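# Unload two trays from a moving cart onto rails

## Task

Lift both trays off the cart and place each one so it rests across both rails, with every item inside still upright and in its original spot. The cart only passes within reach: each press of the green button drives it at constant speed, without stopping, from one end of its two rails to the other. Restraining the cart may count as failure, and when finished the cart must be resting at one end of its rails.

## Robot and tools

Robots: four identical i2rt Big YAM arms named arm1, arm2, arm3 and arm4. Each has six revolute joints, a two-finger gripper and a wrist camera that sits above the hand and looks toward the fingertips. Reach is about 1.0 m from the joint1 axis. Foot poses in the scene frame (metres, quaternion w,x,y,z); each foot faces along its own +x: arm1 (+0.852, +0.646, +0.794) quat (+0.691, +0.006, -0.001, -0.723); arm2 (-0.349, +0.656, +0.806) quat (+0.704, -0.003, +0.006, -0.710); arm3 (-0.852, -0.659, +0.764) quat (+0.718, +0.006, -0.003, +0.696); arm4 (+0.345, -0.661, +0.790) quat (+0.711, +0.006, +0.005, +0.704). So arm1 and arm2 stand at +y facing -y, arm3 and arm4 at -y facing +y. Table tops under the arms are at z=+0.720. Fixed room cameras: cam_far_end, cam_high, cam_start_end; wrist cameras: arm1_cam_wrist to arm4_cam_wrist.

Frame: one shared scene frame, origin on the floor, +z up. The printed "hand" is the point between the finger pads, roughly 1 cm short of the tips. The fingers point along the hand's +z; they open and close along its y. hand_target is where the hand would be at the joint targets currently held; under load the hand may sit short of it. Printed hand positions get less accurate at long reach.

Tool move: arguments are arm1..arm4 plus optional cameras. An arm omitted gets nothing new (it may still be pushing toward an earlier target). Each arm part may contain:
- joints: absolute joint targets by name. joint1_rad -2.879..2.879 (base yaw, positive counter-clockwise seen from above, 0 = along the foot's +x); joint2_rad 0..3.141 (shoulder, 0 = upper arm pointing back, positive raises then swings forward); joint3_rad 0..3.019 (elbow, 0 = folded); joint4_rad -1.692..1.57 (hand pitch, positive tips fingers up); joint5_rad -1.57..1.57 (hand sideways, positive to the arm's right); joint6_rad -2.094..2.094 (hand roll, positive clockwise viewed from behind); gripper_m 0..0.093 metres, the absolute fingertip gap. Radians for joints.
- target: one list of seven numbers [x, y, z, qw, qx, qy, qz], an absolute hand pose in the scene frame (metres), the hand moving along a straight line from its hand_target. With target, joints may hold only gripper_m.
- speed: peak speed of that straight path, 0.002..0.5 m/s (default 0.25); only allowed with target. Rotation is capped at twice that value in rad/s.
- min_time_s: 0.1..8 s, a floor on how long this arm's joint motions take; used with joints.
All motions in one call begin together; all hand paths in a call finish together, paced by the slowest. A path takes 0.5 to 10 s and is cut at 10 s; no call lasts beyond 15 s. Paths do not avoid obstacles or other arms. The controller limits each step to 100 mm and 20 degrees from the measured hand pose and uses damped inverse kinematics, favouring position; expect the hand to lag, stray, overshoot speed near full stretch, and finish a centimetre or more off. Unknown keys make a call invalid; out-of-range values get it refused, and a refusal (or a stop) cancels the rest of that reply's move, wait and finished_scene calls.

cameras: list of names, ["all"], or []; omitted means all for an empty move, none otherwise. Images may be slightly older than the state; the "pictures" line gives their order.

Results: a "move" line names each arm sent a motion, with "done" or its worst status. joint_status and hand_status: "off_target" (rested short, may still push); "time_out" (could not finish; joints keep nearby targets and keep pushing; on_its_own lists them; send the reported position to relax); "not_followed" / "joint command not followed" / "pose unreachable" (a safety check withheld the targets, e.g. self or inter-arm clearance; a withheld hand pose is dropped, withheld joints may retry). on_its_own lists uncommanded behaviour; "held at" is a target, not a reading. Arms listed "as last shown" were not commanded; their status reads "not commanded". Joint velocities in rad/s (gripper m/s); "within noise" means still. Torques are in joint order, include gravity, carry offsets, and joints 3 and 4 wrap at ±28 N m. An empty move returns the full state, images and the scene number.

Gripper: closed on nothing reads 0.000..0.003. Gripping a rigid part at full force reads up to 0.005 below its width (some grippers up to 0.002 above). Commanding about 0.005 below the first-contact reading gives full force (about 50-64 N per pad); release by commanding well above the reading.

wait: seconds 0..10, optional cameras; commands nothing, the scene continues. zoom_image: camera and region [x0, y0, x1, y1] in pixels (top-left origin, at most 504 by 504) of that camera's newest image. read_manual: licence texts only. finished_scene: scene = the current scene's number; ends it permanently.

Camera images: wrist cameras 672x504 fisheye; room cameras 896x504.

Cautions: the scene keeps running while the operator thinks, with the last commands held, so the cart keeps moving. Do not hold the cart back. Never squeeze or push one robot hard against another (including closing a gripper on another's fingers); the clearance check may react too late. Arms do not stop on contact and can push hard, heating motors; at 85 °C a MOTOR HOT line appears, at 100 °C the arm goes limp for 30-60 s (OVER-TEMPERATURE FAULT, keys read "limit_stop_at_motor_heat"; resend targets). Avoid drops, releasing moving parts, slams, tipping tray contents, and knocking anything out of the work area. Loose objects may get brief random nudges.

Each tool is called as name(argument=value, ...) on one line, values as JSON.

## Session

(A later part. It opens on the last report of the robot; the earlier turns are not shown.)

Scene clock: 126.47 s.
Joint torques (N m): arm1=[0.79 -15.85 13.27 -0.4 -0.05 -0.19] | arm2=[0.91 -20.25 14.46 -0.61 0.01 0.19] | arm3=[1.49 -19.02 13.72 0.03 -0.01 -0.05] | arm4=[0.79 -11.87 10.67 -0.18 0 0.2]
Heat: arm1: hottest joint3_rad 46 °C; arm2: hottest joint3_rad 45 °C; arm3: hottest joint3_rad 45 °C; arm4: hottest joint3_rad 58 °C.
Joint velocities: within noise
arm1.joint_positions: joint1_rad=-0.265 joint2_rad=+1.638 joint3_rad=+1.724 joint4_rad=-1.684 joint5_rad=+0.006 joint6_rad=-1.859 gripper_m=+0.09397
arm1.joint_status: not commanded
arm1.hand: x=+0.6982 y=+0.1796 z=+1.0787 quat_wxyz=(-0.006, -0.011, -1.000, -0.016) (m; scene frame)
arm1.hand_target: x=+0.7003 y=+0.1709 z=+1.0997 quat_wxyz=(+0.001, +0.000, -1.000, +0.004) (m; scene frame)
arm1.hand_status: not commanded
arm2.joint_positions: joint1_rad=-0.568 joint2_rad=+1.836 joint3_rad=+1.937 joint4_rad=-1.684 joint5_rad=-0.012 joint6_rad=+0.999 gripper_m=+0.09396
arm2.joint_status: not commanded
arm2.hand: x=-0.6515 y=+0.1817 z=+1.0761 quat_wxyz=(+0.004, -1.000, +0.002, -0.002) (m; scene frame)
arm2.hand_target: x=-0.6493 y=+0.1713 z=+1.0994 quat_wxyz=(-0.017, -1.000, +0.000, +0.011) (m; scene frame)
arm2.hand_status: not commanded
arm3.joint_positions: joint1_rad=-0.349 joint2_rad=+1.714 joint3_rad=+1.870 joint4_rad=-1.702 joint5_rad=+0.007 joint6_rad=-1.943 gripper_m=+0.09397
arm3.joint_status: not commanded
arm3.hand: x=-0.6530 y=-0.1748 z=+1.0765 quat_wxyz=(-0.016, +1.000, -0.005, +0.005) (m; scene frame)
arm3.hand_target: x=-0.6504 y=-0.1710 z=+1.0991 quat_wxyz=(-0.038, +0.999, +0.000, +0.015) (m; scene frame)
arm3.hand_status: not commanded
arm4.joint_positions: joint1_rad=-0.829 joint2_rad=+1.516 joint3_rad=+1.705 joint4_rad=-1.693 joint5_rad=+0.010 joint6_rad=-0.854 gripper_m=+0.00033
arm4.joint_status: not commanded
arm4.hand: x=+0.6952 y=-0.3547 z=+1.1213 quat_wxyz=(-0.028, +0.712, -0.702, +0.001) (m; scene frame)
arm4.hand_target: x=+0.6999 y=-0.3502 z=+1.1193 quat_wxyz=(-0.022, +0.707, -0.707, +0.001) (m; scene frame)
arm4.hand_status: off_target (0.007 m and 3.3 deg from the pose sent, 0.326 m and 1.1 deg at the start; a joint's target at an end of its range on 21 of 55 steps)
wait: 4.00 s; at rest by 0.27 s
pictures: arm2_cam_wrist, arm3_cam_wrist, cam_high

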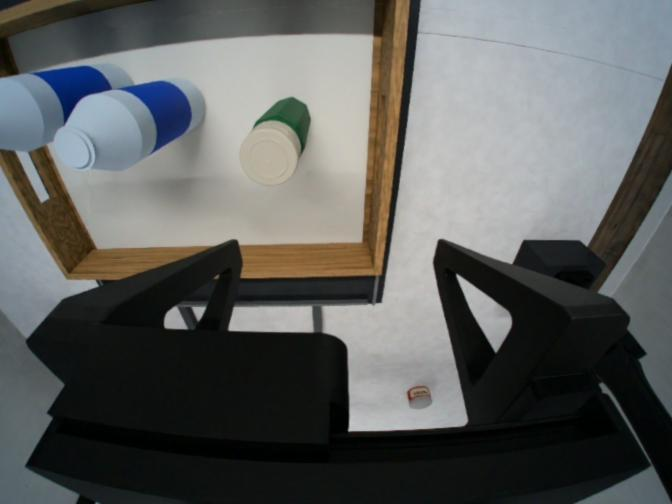

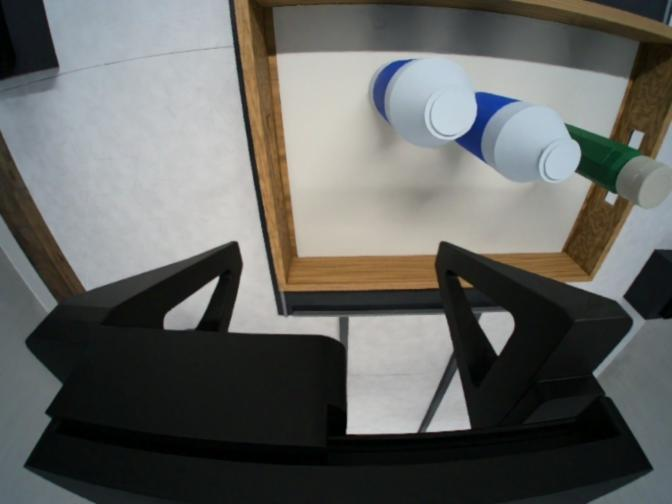

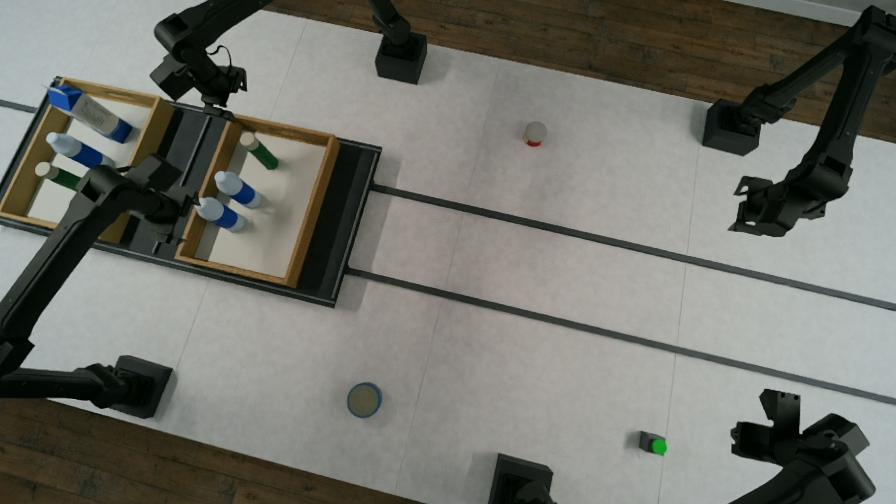

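move(arm3={"target":[-0.65,-0.25,1.12,0,1,0,0]}, arm2={"target":[-0.65,0.24,1.12,0,1,0,0]}, arm1={"target":[0.7,0.24,1.12,0,0,1,0]}, arm4={"target":[0.7,-0.25,1.12,0,0,1,0],"joints":{"gripper_m":0.093}}, cameras=["arm3_cam_wrist","arm2_cam_wrist","cam_high","cam_start_end"])

wait(seconds=3, cameras=["arm3_cam_wrist","arm2_cam_wrist","cam_high"])

wait(seconds=3, cameras=["arm3_cam_wrist","arm2_cam_wrist","cam_high"])

wait(seconds=3, cameras=["arm3_cam_wrist","arm2_cam_wrist","cam_high"])

wait(seconds=3, cameras=["arm3_cam_wrist","arm2_cam_wrist","cam_high"])

wait(seconds=3, cameras=["arm3_cam_wrist","arm2_cam_wrist","cam_high"])

Scene clock: 145.53 s.
Joint torques (N m): arm1=[-1.55 -13.86 9.18 -0.09 0.01 -0.2] | arm2=[-0.73 -19.6 10 -0.5 0.02 0.01] | arm3=[0.97 -15.09 9.44 0.17 -0.06 -0.07] | arm4=[1.26 -14.39 12.48 -0.13 0 0.21]
Heat: arm1: hottest joint3_rad 47 °C; arm2: hottest joint3_rad 46 °C; arm3: hottest joint3_rad 46 °C; arm4: hottest joint3_rad 60 °C.
move: arm1 done; arm2 off_target; arm3 off_target; arm4 off_target
Joint velocities: within noise
arm1.joint_positions: joint1_rad=-0.290 joint2_rad=+1.465 joint3_rad=+1.617 joint4_rad=-1.684 joint5_rad=+0.006 joint6_rad=-1.907 gripper_m=+0.09397
arm1.joint_status: not commanded
arm1.hand: x=+0.7032 y=+0.2327 z=+1.1147 quat_wxyz=(+0.004, +0.000, -1.000, +0.015) (m; scene frame)
arm1.hand_target: x=+0.7001 y=+0.2399 z=+1.1194 quat_wxyz=(+0.005, +0.000, -1.000, +0.015) (m; scene frame)
arm1.hand_status: done (0.010 m and 1.8 deg from the pose sent, 0.073 m and 2.4 deg at the start; a joint's target at an end of its range on 113 of 121 steps)
arm2.joint_positions: joint1_rad=-0.613 joint2_rad=+1.697 joint3_rad=+1.830 joint4_rad=-1.684 joint5_rad=-0.012 joint6_rad=+0.942 gripper_m=+0.09396
arm2.joint_status: not commanded
arm2.hand: x=-0.6468 y=+0.2307 z=+1.1079 quat_wxyz=(-0.009, -1.000, -0.004, +0.007) (m; scene frame)
arm2.hand_target: x=-0.6497 y=+0.2401 z=+1.1192 quat_wxyz=(-0.015, -1.000, +0.000, +0.011) (m; scene frame)
arm2.hand_status: off_target (0.016 m and 1.4 deg from the pose sent, 0.073 m and 0.6 deg at the start; a joint's target at an end of its range on 114 of 121 steps)
arm3.joint_positions: joint1_rad=-0.404 joint2_rad=+1.518 joint3_rad=+1.737 joint4_rad=-1.702 joint5_rad=+0.007 joint6_rad=-2.007 gripper_m=+0.09397
arm3.joint_status: not commanded
arm3.hand: x=-0.6526 y=-0.2437 z=+1.1170 quat_wxyz=(-0.045, +0.999, -0.001, +0.019) (m; scene frame)
arm3.hand_target: x=-0.6501 y=-0.2500 z=+1.1193 quat_wxyz=(-0.043, +0.999, +0.000, +0.020) (m; scene frame)
arm3.hand_status: off_target (0.007 m and 5.6 deg from the pose sent, 0.087 m and 2.1 deg at the start; a joint's target at an end of its range on 118 of 121 steps)
arm4.joint_positions: joint1_rad=-0.695 joint2_rad=+1.684 joint3_rad=+1.894 joint4_rad=-1.693 joint5_rad=+0.016 joint6_rad=+0.854 gripper_m=+0.09292
arm4.joint_status: all done
arm4.hand: x=+0.6951 y=-0.2613 z=+1.1163 quat_wxyz=(-0.027, +0.005, -0.999, -0.029) (m; scene frame)
arm4.hand_target: x=+0.6995 y=-0.2504 z=+1.1193 quat_wxyz=(-0.027, +0.001, -0.999, -0.032) (m; scene frame)
arm4.hand_status: off_target (0.013 m and 4.5 deg from the pose sent, 0.105 m and 90.9 deg at the start; a joint's target at an end of its range on 117 of 121 steps)
pictures: arm2_cam_wrist, arm3_cam_wrist, cam_high, cam_start_end

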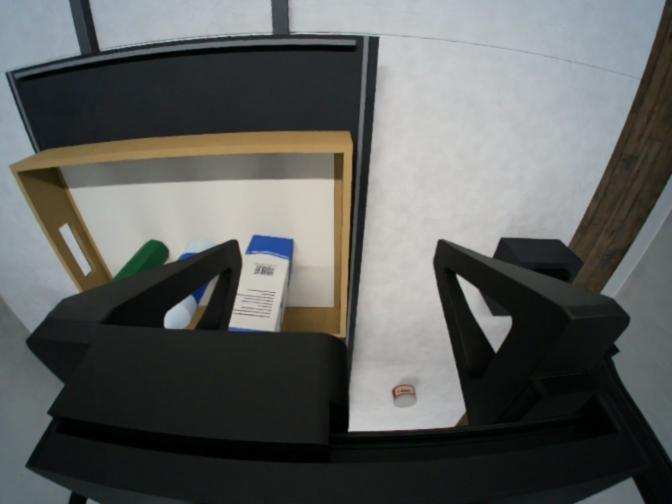

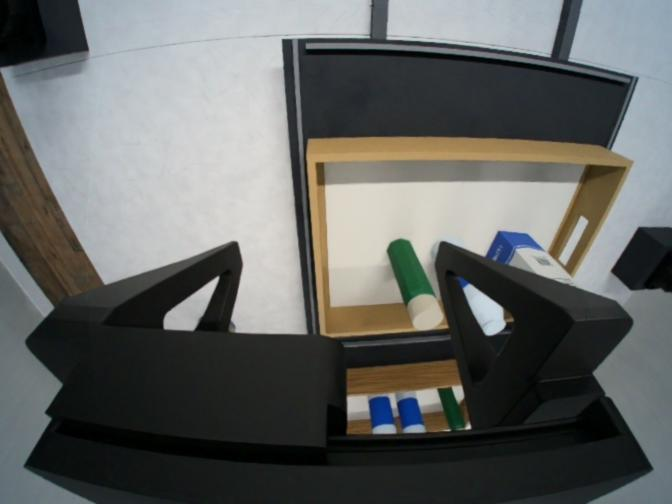

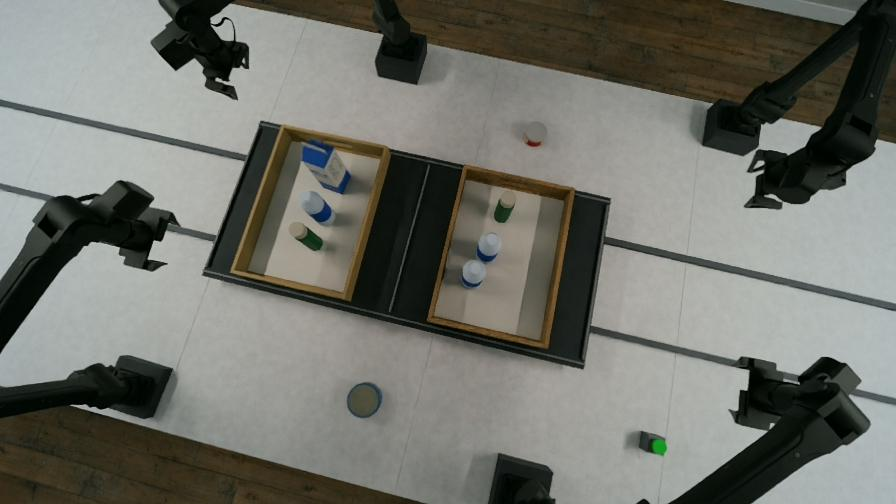

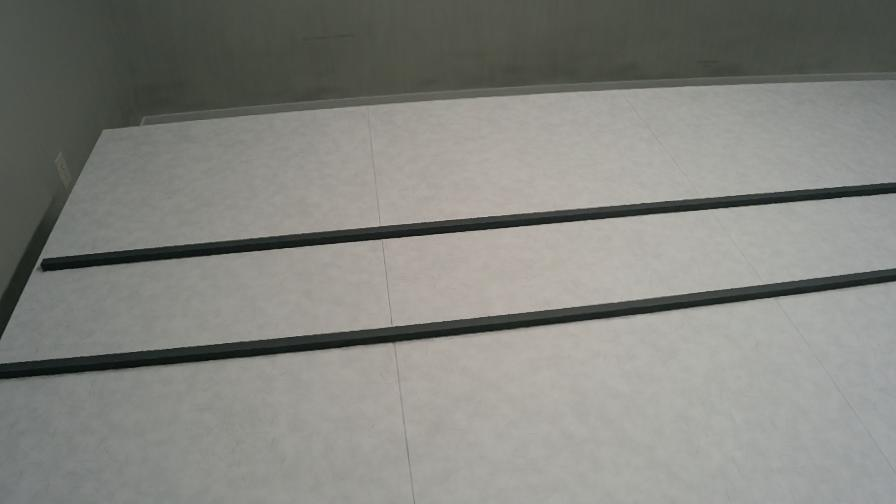

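Scene clock: 148.53 s.
Joint torques (N m): arm1=[-1.26 -14.8 9.24 -0.24 -0.05 -0.23] | arm2=[-0.79 -19.49 9.99 -0.51 0.01 0.01] | arm3=[0.62 -15.15 9.51 0.29 -0.06 -0.1] | arm4=[1.14 -14.51 12.45 -0.16 0 0.21]
Heat: arm1: hottest joint3_rad 47 °C; arm2: hottest joint3_rad 46 °C; arm3: hottest joint3_rad 46 °C; arm4: hottest joint3_rad 60 °C.
Joint velocities: within noise
arm1.joint_positions: joint1_rad=-0.290 joint2_rad=+1.465 joint3_rad=+1.617 joint4_rad=-1.684 joint5_rad=+0.006 joint6_rad=-1.907 gripper_m=+0.09397
arm1.joint_status: not commanded
arm1.hand: x=+0.7032 y=+0.2327 z=+1.1147 quat_wxyz=(+0.004, +0.000, -1.000, +0.015) (m; scene frame)
arm1.hand_target: x=+0.7001 y=+0.2399 z=+1.1194 quat_wxyz=(+0.005, +0.000, -1.000, +0.015) (m; scene frame)
arm1.hand_status: done (0.010 m and 1.8 deg from the pose sent, 0.073 m and 2.4 deg at the start; a joint's target at an end of its range on 113 of 121 steps)
arm2.joint_positions: joint1_rad=-0.613 joint2_rad=+1.697 joint3_rad=+1.830 joint4_rad=-1.684 joint5_rad=-0.012 joint6_rad=+0.942 gripper_m=+0.09396
arm2.joint_status: not commanded
arm2.hand: x=-0.6468 y=+0.2307 z=+1.1079 quat_wxyz=(-0.009, -1.000, -0.004, +0.007) (m; scene frame)
arm2.hand_target: x=-0.6497 y=+0.2401 z=+1.1192 quat_wxyz=(-0.015, -1.000, +0.000, +0.011) (m; scene frame)
arm2.hand_status: off_target (0.016 m and 1.4 deg from the pose sent, 0.073 m and 0.6 deg at the start; a joint's target at an end of its range on 114 of 121 steps)
arm3.joint_positions: joint1_rad=-0.404 joint2_rad=+1.518 joint3_rad=+1.737 joint4_rad=-1.702 joint5_rad=+0.007 joint6_rad=-2.007 gripper_m=+0.09397
arm3.joint_status: not commanded
arm3.hand: x=-0.6526 y=-0.2437 z=+1.1170 quat_wxyz=(-0.045, +0.999, -0.001, +0.019) (m; scene frame)
arm3.hand_target: x=-0.6501 y=-0.2500 z=+1.1193 quat_wxyz=(-0.043, +0.999, +0.000, +0.020) (m; scene frame)
arm3.hand_status: off_target (0.007 m and 5.6 deg from the pose sent, 0.087 m and 2.1 deg at the start; a joint's target at an end of its range on 118 of 121 steps)
arm4.joint_positions: joint1_rad=-0.695 joint2_rad=+1.684 joint3_rad=+1.894 joint4_rad=-1.693 joint5_rad=+0.016 joint6_rad=+0.854 gripper_m=+0.09292
arm4.joint_status: all done
arm4.hand: x=+0.6951 y=-0.2613 z=+1.1163 quat_wxyz=(-0.027, +0.005, -0.999, -0.029) (m; scene frame)
arm4.hand_target: x=+0.6995 y=-0.2504 z=+1.1193 quat_wxyz=(-0.027, +0.001, -0.999, -0.032) (m; scene frame)
arm4.hand_status: off_target (0.013 m and 4.5 deg from the pose sent, 0.105 m and 90.9 deg at the start; a joint's target at an end of its range on 117 of 121 steps)
wait: 3.00 s; at rest by 0.27 s
pictures: arm2_cam_wrist, arm3_cam_wrist, cam_high

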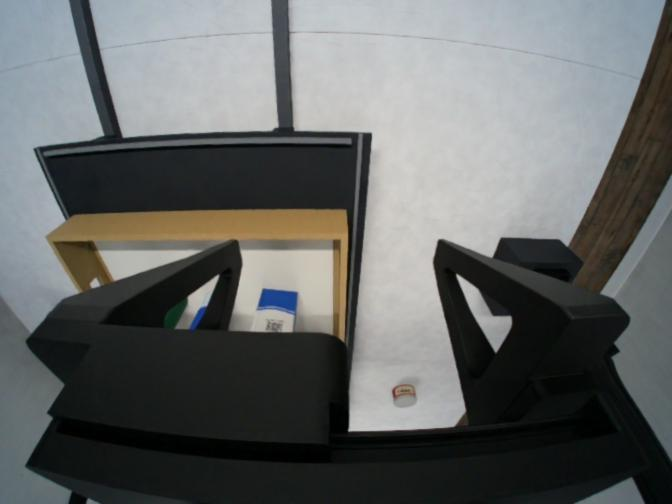

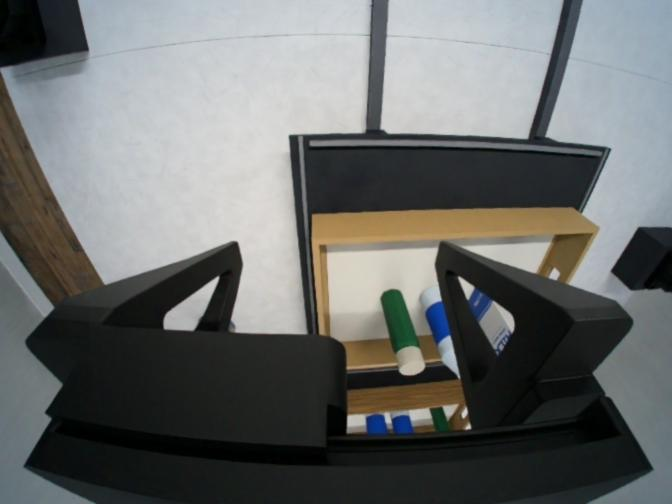

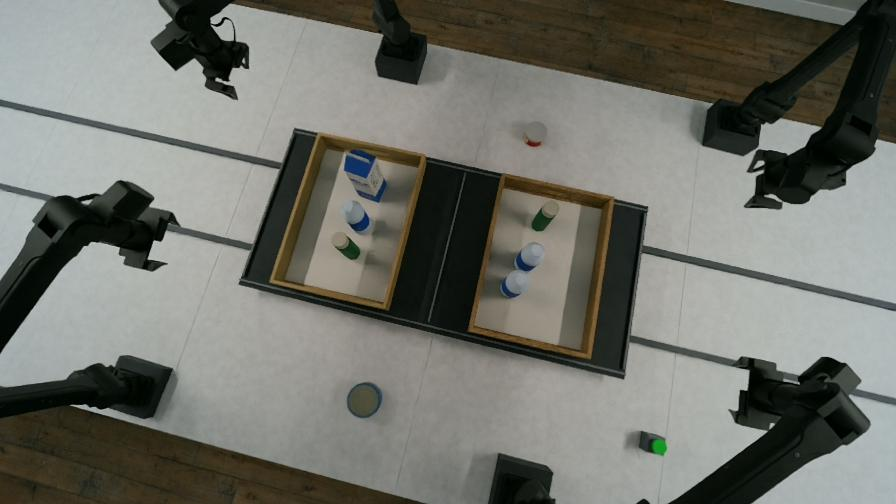

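Scene clock: 151.53 s.
Joint torques (N m): arm1=[-1.32 -14.15 9.29 0.06 -0.02 -0.14] | arm2=[-1.03 -19.25 9.96 -0.55 0.02 0.02] | arm3=[0.91 -15.33 9.37 0.36 -0.04 -0.07] | arm4=[1.14 -14.21 12.44 -0.1 -0.01 0.2]
Heat: arm1: hottest joint3_rad 47 °C; arm2: hottest joint3_rad 46 °C; arm3: hottest joint3_rad 46 °C; arm4: hottest joint3_rad 59 °C.
Joint velocities: within noise
arm1.joint_positions: joint1_rad=-0.290 joint2_rad=+1.465 joint3_rad=+1.617 joint4_rad=-1.684 joint5_rad=+0.006 joint6_rad=-1.907 gripper_m=+0.09397
arm1.joint_status: not commanded
arm1.hand: x=+0.7032 y=+0.2327 z=+1.1147 quat_wxyz=(+0.004, +0.000, -1.000, +0.015) (m; scene frame)
arm1.hand_target: x=+0.7001 y=+0.2399 z=+1.1194 quat_wxyz=(+0.005, +0.000, -1.000, +0.015) (m; scene frame)
arm1.hand_status: done (0.010 m and 1.8 deg from the pose sent, 0.073 m and 2.4 deg at the start; a joint's target at an end of its range on 113 of 121 steps)
arm2.joint_positions: joint1_rad=-0.613 joint2_rad=+1.697 joint3_rad=+1.830 joint4_rad=-1.684 joint5_rad=-0.012 joint6_rad=+0.942 gripper_m=+0.09396
arm2.joint_status: not commanded
arm2.hand: x=-0.6468 y=+0.2307 z=+1.1079 quat_wxyz=(-0.009, -1.000, -0.004, +0.007) (m; scene frame)
arm2.hand_target: x=-0.6497 y=+0.2401 z=+1.1192 quat_wxyz=(-0.015, -1.000, +0.000, +0.011) (m; scene frame)
arm2.hand_status: off_target (0.016 m and 1.4 deg from the pose sent, 0.073 m and 0.6 deg at the start; a joint's target at an end of its range on 114 of 121 steps)
arm3.joint_positions: joint1_rad=-0.404 joint2_rad=+1.518 joint3_rad=+1.737 joint4_rad=-1.702 joint5_rad=+0.007 joint6_rad=-2.007 gripper_m=+0.09397
arm3.joint_status: not commanded
arm3.hand: x=-0.6526 y=-0.2437 z=+1.1170 quat_wxyz=(-0.045, +0.999, -0.001, +0.019) (m; scene frame)
arm3.hand_target: x=-0.6501 y=-0.2500 z=+1.1193 quat_wxyz=(-0.043, +0.999, +0.000, +0.020) (m; scene frame)
arm3.hand_status: off_target (0.007 m and 5.6 deg from the pose sent, 0.087 m and 2.1 deg at the start; a joint's target at an end of its range on 118 of 121 steps)
arm4.joint_positions: joint1_rad=-0.695 joint2_rad=+1.684 joint3_rad=+1.894 joint4_rad=-1.693 joint5_rad=+0.016 joint6_rad=+0.854 gripper_m=+0.09292
arm4.joint_status: all done
arm4.hand: x=+0.6951 y=-0.2613 z=+1.1163 quat_wxyz=(-0.027, +0.005, -0.999, -0.029) (m; scene frame)
arm4.hand_target: x=+0.6995 y=-0.2504 z=+1.1193 quat_wxyz=(-0.027, +0.001, -0.999, -0.032) (m; scene frame)
arm4.hand_status: off_target (0.013 m and 4.5 deg from the pose sent, 0.105 m and 90.9 deg at the start; a joint's target at an end of its range on 117 of 121 steps)
wait: 3.00 s; at rest by 0.27 s
pictures: arm2_cam_wrist, arm3_cam_wrist, cam_high

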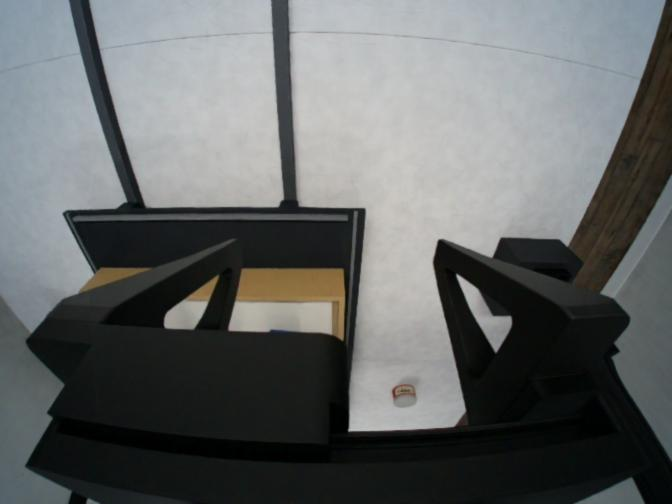

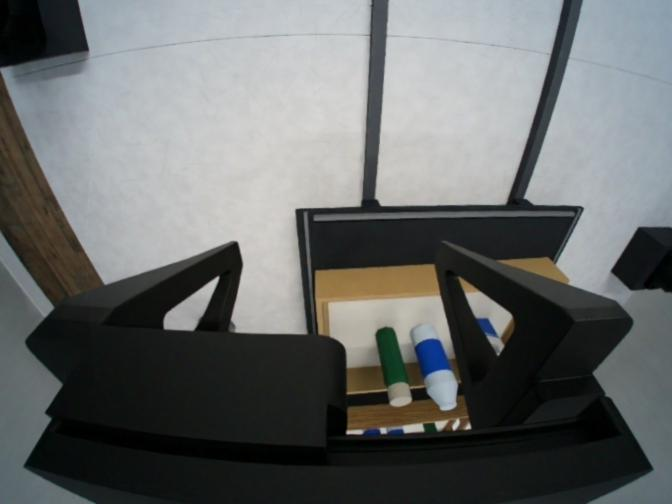

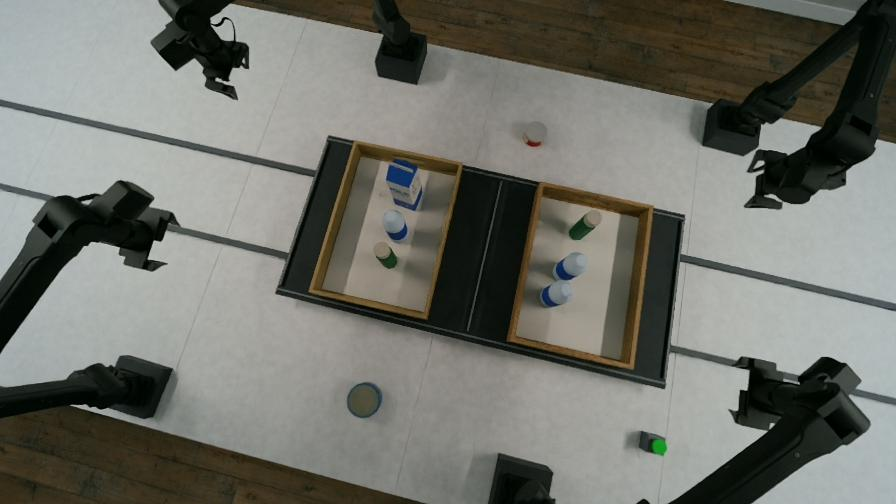

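Scene clock: 154.53 s.
Joint torques (N m): arm1=[-1.55 -13.8 9.06 -0.03 -0.05 -0.23] | arm2=[-0.79 -19.31 10.04 -0.5 0.03 0.01] | arm3=[0.73 -15.33 9.43 0.35 -0.06 -0.07] | arm4=[1.14 -14.51 12.46 -0.09 -0.01 0.2]
Heat: arm1: hottest joint3_rad 47 °C; arm2: hottest joint3_rad 46 °C; arm3: hottest joint3_rad 46 °C; arm4: hottest joint3_rad 59 °C.
Joint velocities: within noise
arm1.joint_positions: joint1_rad=-0.290 joint2_rad=+1.465 joint3_rad=+1.617 joint4_rad=-1.684 joint5_rad=+0.006 joint6_rad=-1.907 gripper_m=+0.09397
arm1.joint_status: not commanded
arm1.hand: x=+0.7032 y=+0.2327 z=+1.1147 quat_wxyz=(+0.004, +0.000, -1.000, +0.015) (m; scene frame)
arm1.hand_target: x=+0.7001 y=+0.2399 z=+1.1194 quat_wxyz=(+0.005, +0.000, -1.000, +0.015) (m; scene frame)
arm1.hand_status: done (0.010 m and 1.8 deg from the pose sent, 0.073 m and 2.4 deg at the start; a joint's target at an end of its range on 113 of 121 steps)
arm2.joint_positions: joint1_rad=-0.613 joint2_rad=+1.697 joint3_rad=+1.830 joint4_rad=-1.684 joint5_rad=-0.012 joint6_rad=+0.942 gripper_m=+0.09396
arm2.joint_status: not commanded
arm2.hand: x=-0.6468 y=+0.2307 z=+1.1079 quat_wxyz=(-0.009, -1.000, -0.004, +0.007) (m; scene frame)
arm2.hand_target: x=-0.6497 y=+0.2401 z=+1.1192 quat_wxyz=(-0.015, -1.000, +0.000, +0.011) (m; scene frame)
arm2.hand_status: off_target (0.016 m and 1.4 deg from the pose sent, 0.073 m and 0.6 deg at the start; a joint's target at an end of its range on 114 of 121 steps)
arm3.joint_positions: joint1_rad=-0.404 joint2_rad=+1.518 joint3_rad=+1.737 joint4_rad=-1.702 joint5_rad=+0.007 joint6_rad=-2.007 gripper_m=+0.09397
arm3.joint_status: not commanded
arm3.hand: x=-0.6526 y=-0.2437 z=+1.1170 quat_wxyz=(-0.045, +0.999, -0.001, +0.019) (m; scene frame)
arm3.hand_target: x=-0.6501 y=-0.2500 z=+1.1193 quat_wxyz=(-0.043, +0.999, +0.000, +0.020) (m; scene frame)
arm3.hand_status: off_target (0.007 m and 5.6 deg from the pose sent, 0.087 m and 2.1 deg at the start; a joint's target at an end of its range on 118 of 121 steps)
arm4.joint_positions: joint1_rad=-0.695 joint2_rad=+1.684 joint3_rad=+1.894 joint4_rad=-1.693 joint5_rad=+0.016 joint6_rad=+0.854 gripper_m=+0.09292
arm4.joint_status: all done
arm4.hand: x=+0.6951 y=-0.2613 z=+1.1163 quat_wxyz=(-0.027, +0.005, -0.999, -0.029) (m; scene frame)
arm4.hand_target: x=+0.6995 y=-0.2504 z=+1.1193 quat_wxyz=(-0.027, +0.001, -0.999, -0.032) (m; scene frame)
arm4.hand_status: off_target (0.013 m and 4.5 deg from the pose sent, 0.105 m and 90.9 deg at the start; a joint's target at an end of its range on 117 of 121 steps)
wait: 3.00 s; at rest by 0.27 s
pictures: arm2_cam_wrist, arm3_cam_wrist, cam_high

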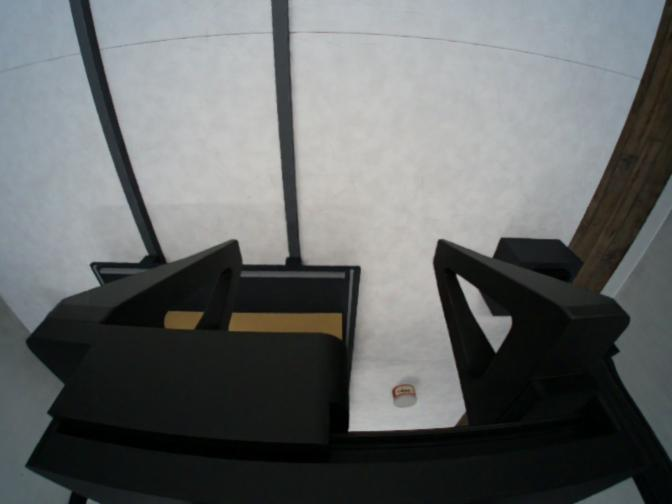

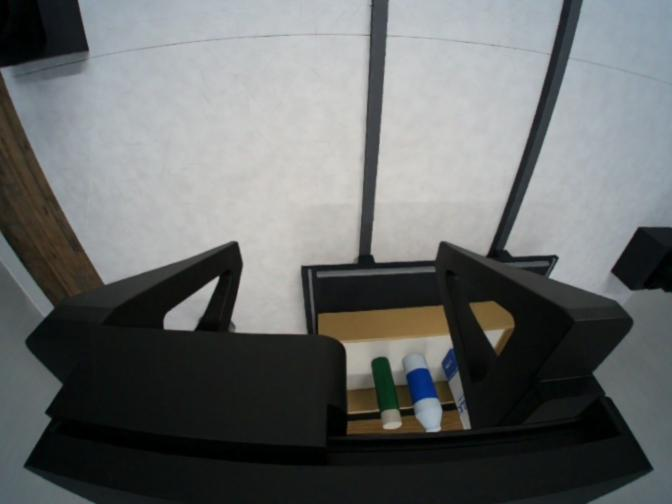

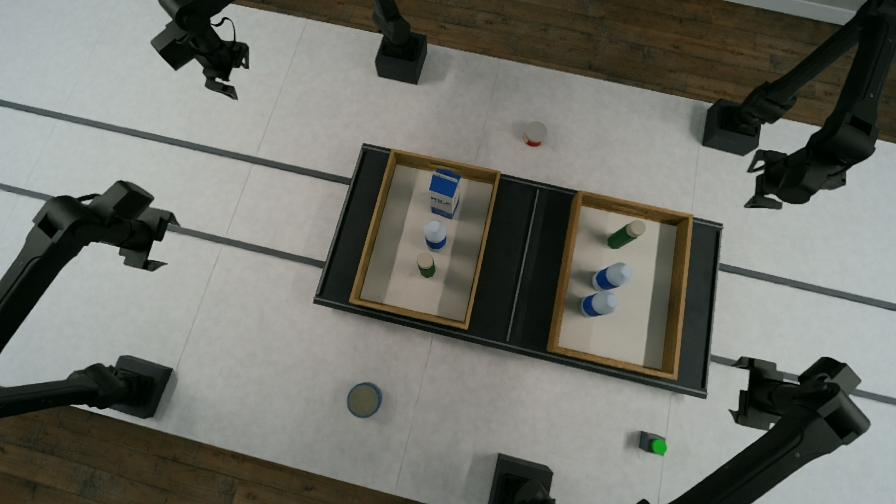

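Scene clock: 157.53 s.
Joint torques (N m): arm1=[-1.85 -14.1 9.26 -0.14 -0.06 -0.2] | arm2=[-0.91 -19.25 9.98 -0.55 0.01 0] | arm3=[0.5 -14.92 9.44 0.47 -0.08 -0.06] | arm4=[1.2 -14.39 12.45 -0.12 -0.01 0.2]
Heat: arm1: hottest joint3_rad 47 °C; arm2: hottest joint3_rad 46 °C; arm3: hottest joint3_rad 46 °C; arm4: hottest joint3_rad 59 °C.
Joint velocities: within noise
arm1.joint_positions: joint1_rad=-0.290 joint2_rad=+1.465 joint3_rad=+1.617 joint4_rad=-1.684 joint5_rad=+0.006 joint6_rad=-1.907 gripper_m=+0.09397
arm1.joint_status: not commanded
arm1.hand: x=+0.7032 y=+0.2327 z=+1.1147 quat_wxyz=(+0.004, +0.000, -1.000, +0.015) (m; scene frame)
arm1.hand_target: x=+0.7001 y=+0.2399 z=+1.1194 quat_wxyz=(+0.005, +0.000, -1.000, +0.015) (m; scene frame)
arm1.hand_status: done (0.010 m and 1.8 deg from the pose sent, 0.073 m and 2.4 deg at the start; a joint's target at an end of its range on 113 of 121 steps)
arm2.joint_positions: joint1_rad=-0.613 joint2_rad=+1.697 joint3_rad=+1.830 joint4_rad=-1.684 joint5_rad=-0.012 joint6_rad=+0.942 gripper_m=+0.09396
arm2.joint_status: not commanded
arm2.hand: x=-0.6468 y=+0.2307 z=+1.1079 quat_wxyz=(-0.009, -1.000, -0.004, +0.007) (m; scene frame)
arm2.hand_target: x=-0.6497 y=+0.2401 z=+1.1192 quat_wxyz=(-0.015, -1.000, +0.000, +0.011) (m; scene frame)
arm2.hand_status: off_target (0.016 m and 1.4 deg from the pose sent, 0.073 m and 0.6 deg at the start; a joint's target at an end of its range on 114 of 121 steps)
arm3.joint_positions: joint1_rad=-0.404 joint2_rad=+1.518 joint3_rad=+1.737 joint4_rad=-1.702 joint5_rad=+0.007 joint6_rad=-2.007 gripper_m=+0.09397
arm3.joint_status: not commanded
arm3.hand: x=-0.6526 y=-0.2437 z=+1.1170 quat_wxyz=(-0.045, +0.999, -0.001, +0.019) (m; scene frame)
arm3.hand_target: x=-0.6501 y=-0.2500 z=+1.1193 quat_wxyz=(-0.043, +0.999, +0.000, +0.020) (m; scene frame)
arm3.hand_status: off_target (0.007 m and 5.6 deg from the pose sent, 0.087 m and 2.1 deg at the start; a joint's target at an end of its range on 118 of 121 steps)
arm4.joint_positions: joint1_rad=-0.695 joint2_rad=+1.684 joint3_rad=+1.894 joint4_rad=-1.693 joint5_rad=+0.016 joint6_rad=+0.854 gripper_m=+0.09292
arm4.joint_status: all done
arm4.hand: x=+0.6951 y=-0.2613 z=+1.1163 quat_wxyz=(-0.027, +0.005, -0.999, -0.029) (m; scene frame)
arm4.hand_target: x=+0.6995 y=-0.2504 z=+1.1193 quat_wxyz=(-0.027, +0.001, -0.999, -0.032) (m; scene frame)
arm4.hand_status: off_target (0.013 m and 4.5 deg from the pose sent, 0.105 m and 90.9 deg at the start; a joint's target at an end of its range on 117 of 121 steps)
wait: 3.00 s; at rest by 0.27 s
pictures: arm2_cam_wrist, arm3_cam_wrist, cam_high

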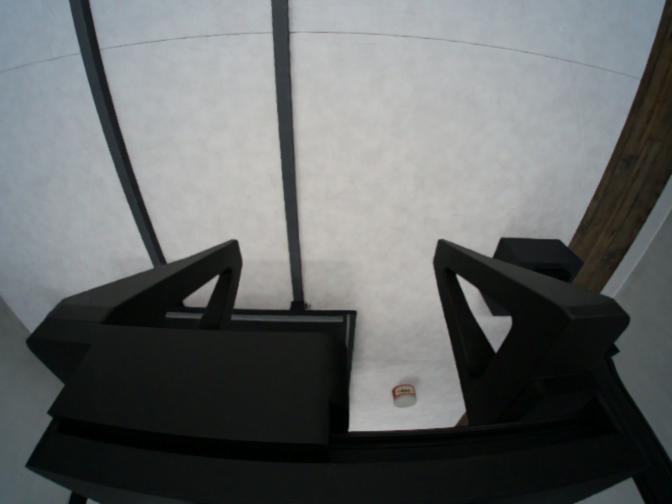

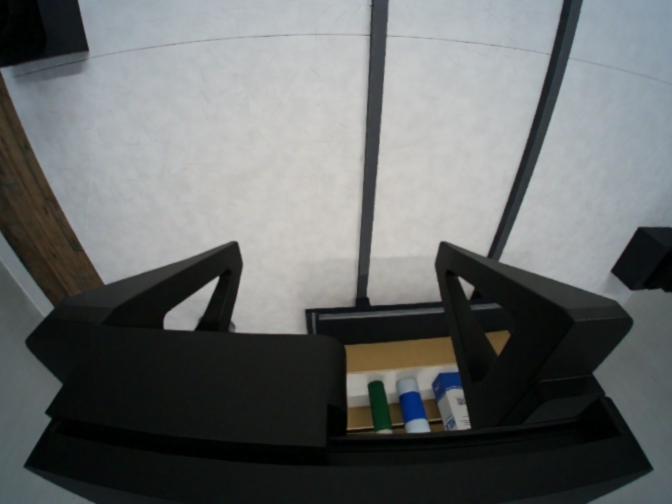

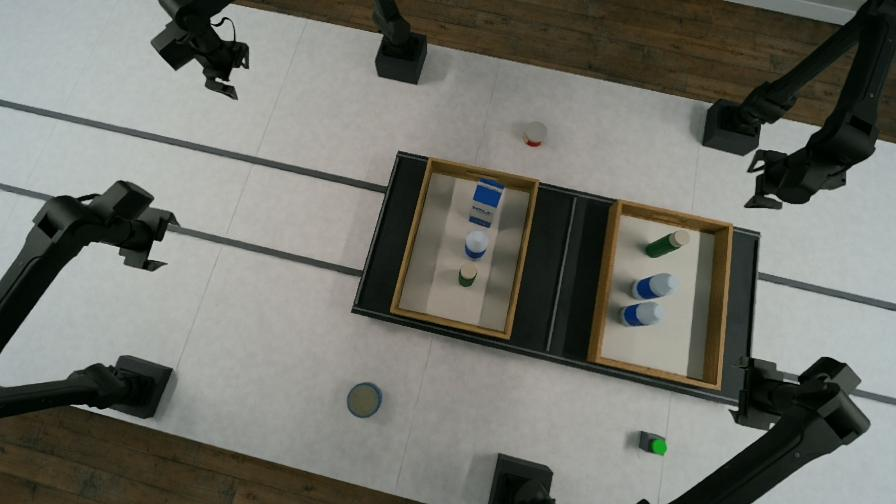

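Scene clock: 160.53 s.
Joint torques (N m): arm1=[-1.55 -13.27 9.03 -0.13 -0.03 -0.15] | arm2=[-0.97 -19.25 10.02 -0.53 0.02 0.01] | arm3=[-0.15 -14.74 9.44 0.29 -0.08 -0.11] | arm4=[1.08 -14.27 12.46 -0.17 -0.01 0.2]
Heat: arm1: hottest joint3_rad 46 °C; arm2: hottest joint3_rad 45 °C; arm3: hottest joint3_rad 46 °C; arm4: hottest joint3_rad 59 °C.
Joint velocities: within noise
arm1.joint_positions: joint1_rad=-0.290 joint2_rad=+1.465 joint3_rad=+1.617 joint4_rad=-1.684 joint5_rad=+0.006 joint6_rad=-1.907 gripper_m=+0.09397
arm1.joint_status: not commanded
arm1.hand: x=+0.7032 y=+0.2327 z=+1.1147 quat_wxyz=(+0.004, +0.000, -1.000, +0.015) (m; scene frame)
arm1.hand_target: x=+0.7001 y=+0.2399 z=+1.1194 quat_wxyz=(+0.005, +0.000, -1.000, +0.015) (m; scene frame)
arm1.hand_status: done (0.010 m and 1.8 deg from the pose sent, 0.073 m and 2.4 deg at the start; a joint's target at an end of its range on 113 of 121 steps)
arm2.joint_positions: joint1_rad=-0.613 joint2_rad=+1.697 joint3_rad=+1.830 joint4_rad=-1.684 joint5_rad=-0.012 joint6_rad=+0.942 gripper_m=+0.09396
arm2.joint_status: not commanded
arm2.hand: x=-0.6468 y=+0.2307 z=+1.1079 quat_wxyz=(-0.009, -1.000, -0.004, +0.007) (m; scene frame)
arm2.hand_target: x=-0.6497 y=+0.2401 z=+1.1192 quat_wxyz=(-0.015, -1.000, +0.000, +0.011) (m; scene frame)
arm2.hand_status: off_target (0.016 m and 1.4 deg from the pose sent, 0.073 m and 0.6 deg at the start; a joint's target at an end of its range on 114 of 121 steps)
arm3.joint_positions: joint1_rad=-0.404 joint2_rad=+1.518 joint3_rad=+1.737 joint4_rad=-1.702 joint5_rad=+0.007 joint6_rad=-2.007 gripper_m=+0.09397
arm3.joint_status: not commanded
arm3.hand: x=-0.6526 y=-0.2437 z=+1.1170 quat_wxyz=(-0.045, +0.999, -0.001, +0.019) (m; scene frame)
arm3.hand_target: x=-0.6501 y=-0.2500 z=+1.1193 quat_wxyz=(-0.043, +0.999, +0.000, +0.020) (m; scene frame)
arm3.hand_status: off_target (0.007 m and 5.6 deg from the pose sent, 0.087 m and 2.1 deg at the start; a joint's target at an end of its range on 118 of 121 steps)
arm4.joint_positions: joint1_rad=-0.695 joint2_rad=+1.684 joint3_rad=+1.894 joint4_rad=-1.693 joint5_rad=+0.016 joint6_rad=+0.854 gripper_m=+0.09292
arm4.joint_status: all done
arm4.hand: x=+0.6951 y=-0.2613 z=+1.1163 quat_wxyz=(-0.027, +0.005, -0.999, -0.029) (m; scene frame)
arm4.hand_target: x=+0.6995 y=-0.2504 z=+1.1193 quat_wxyz=(-0.027, +0.001, -0.999, -0.032) (m; scene frame)
arm4.hand_status: off_target (0.013 m and 4.5 deg from the pose sent, 0.105 m and 90.9 deg at the start; a joint's target at an end of its range on 117 of 121 steps)
wait: 3.00 s; at rest by 0.27 s
pictures: arm2_cam_wrist, arm3_cam_wrist, cam_high

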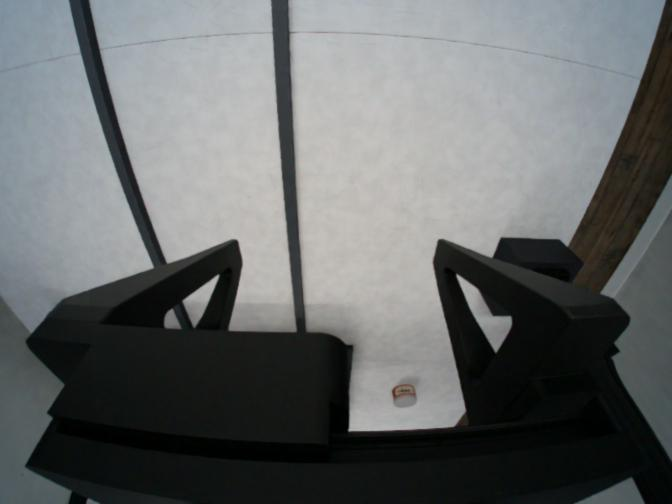

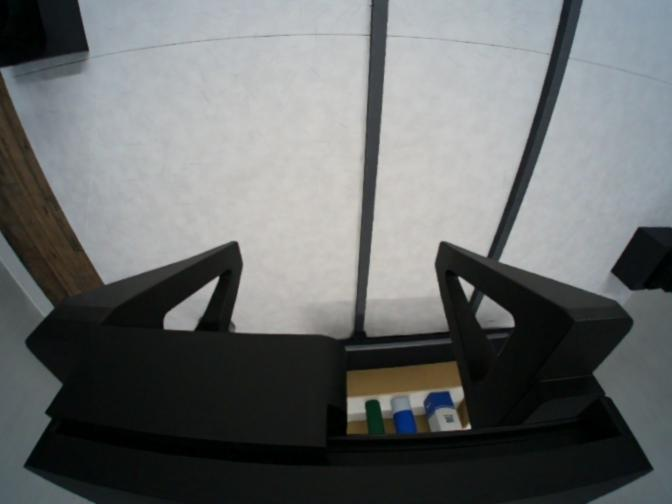

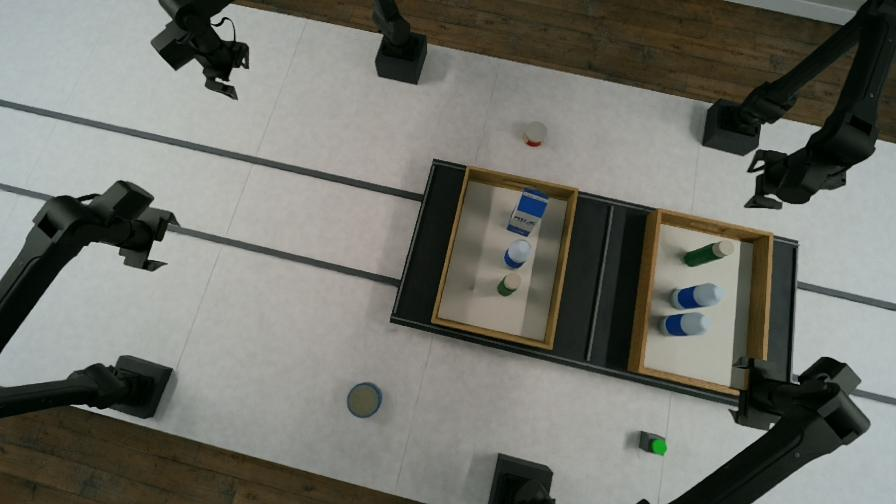

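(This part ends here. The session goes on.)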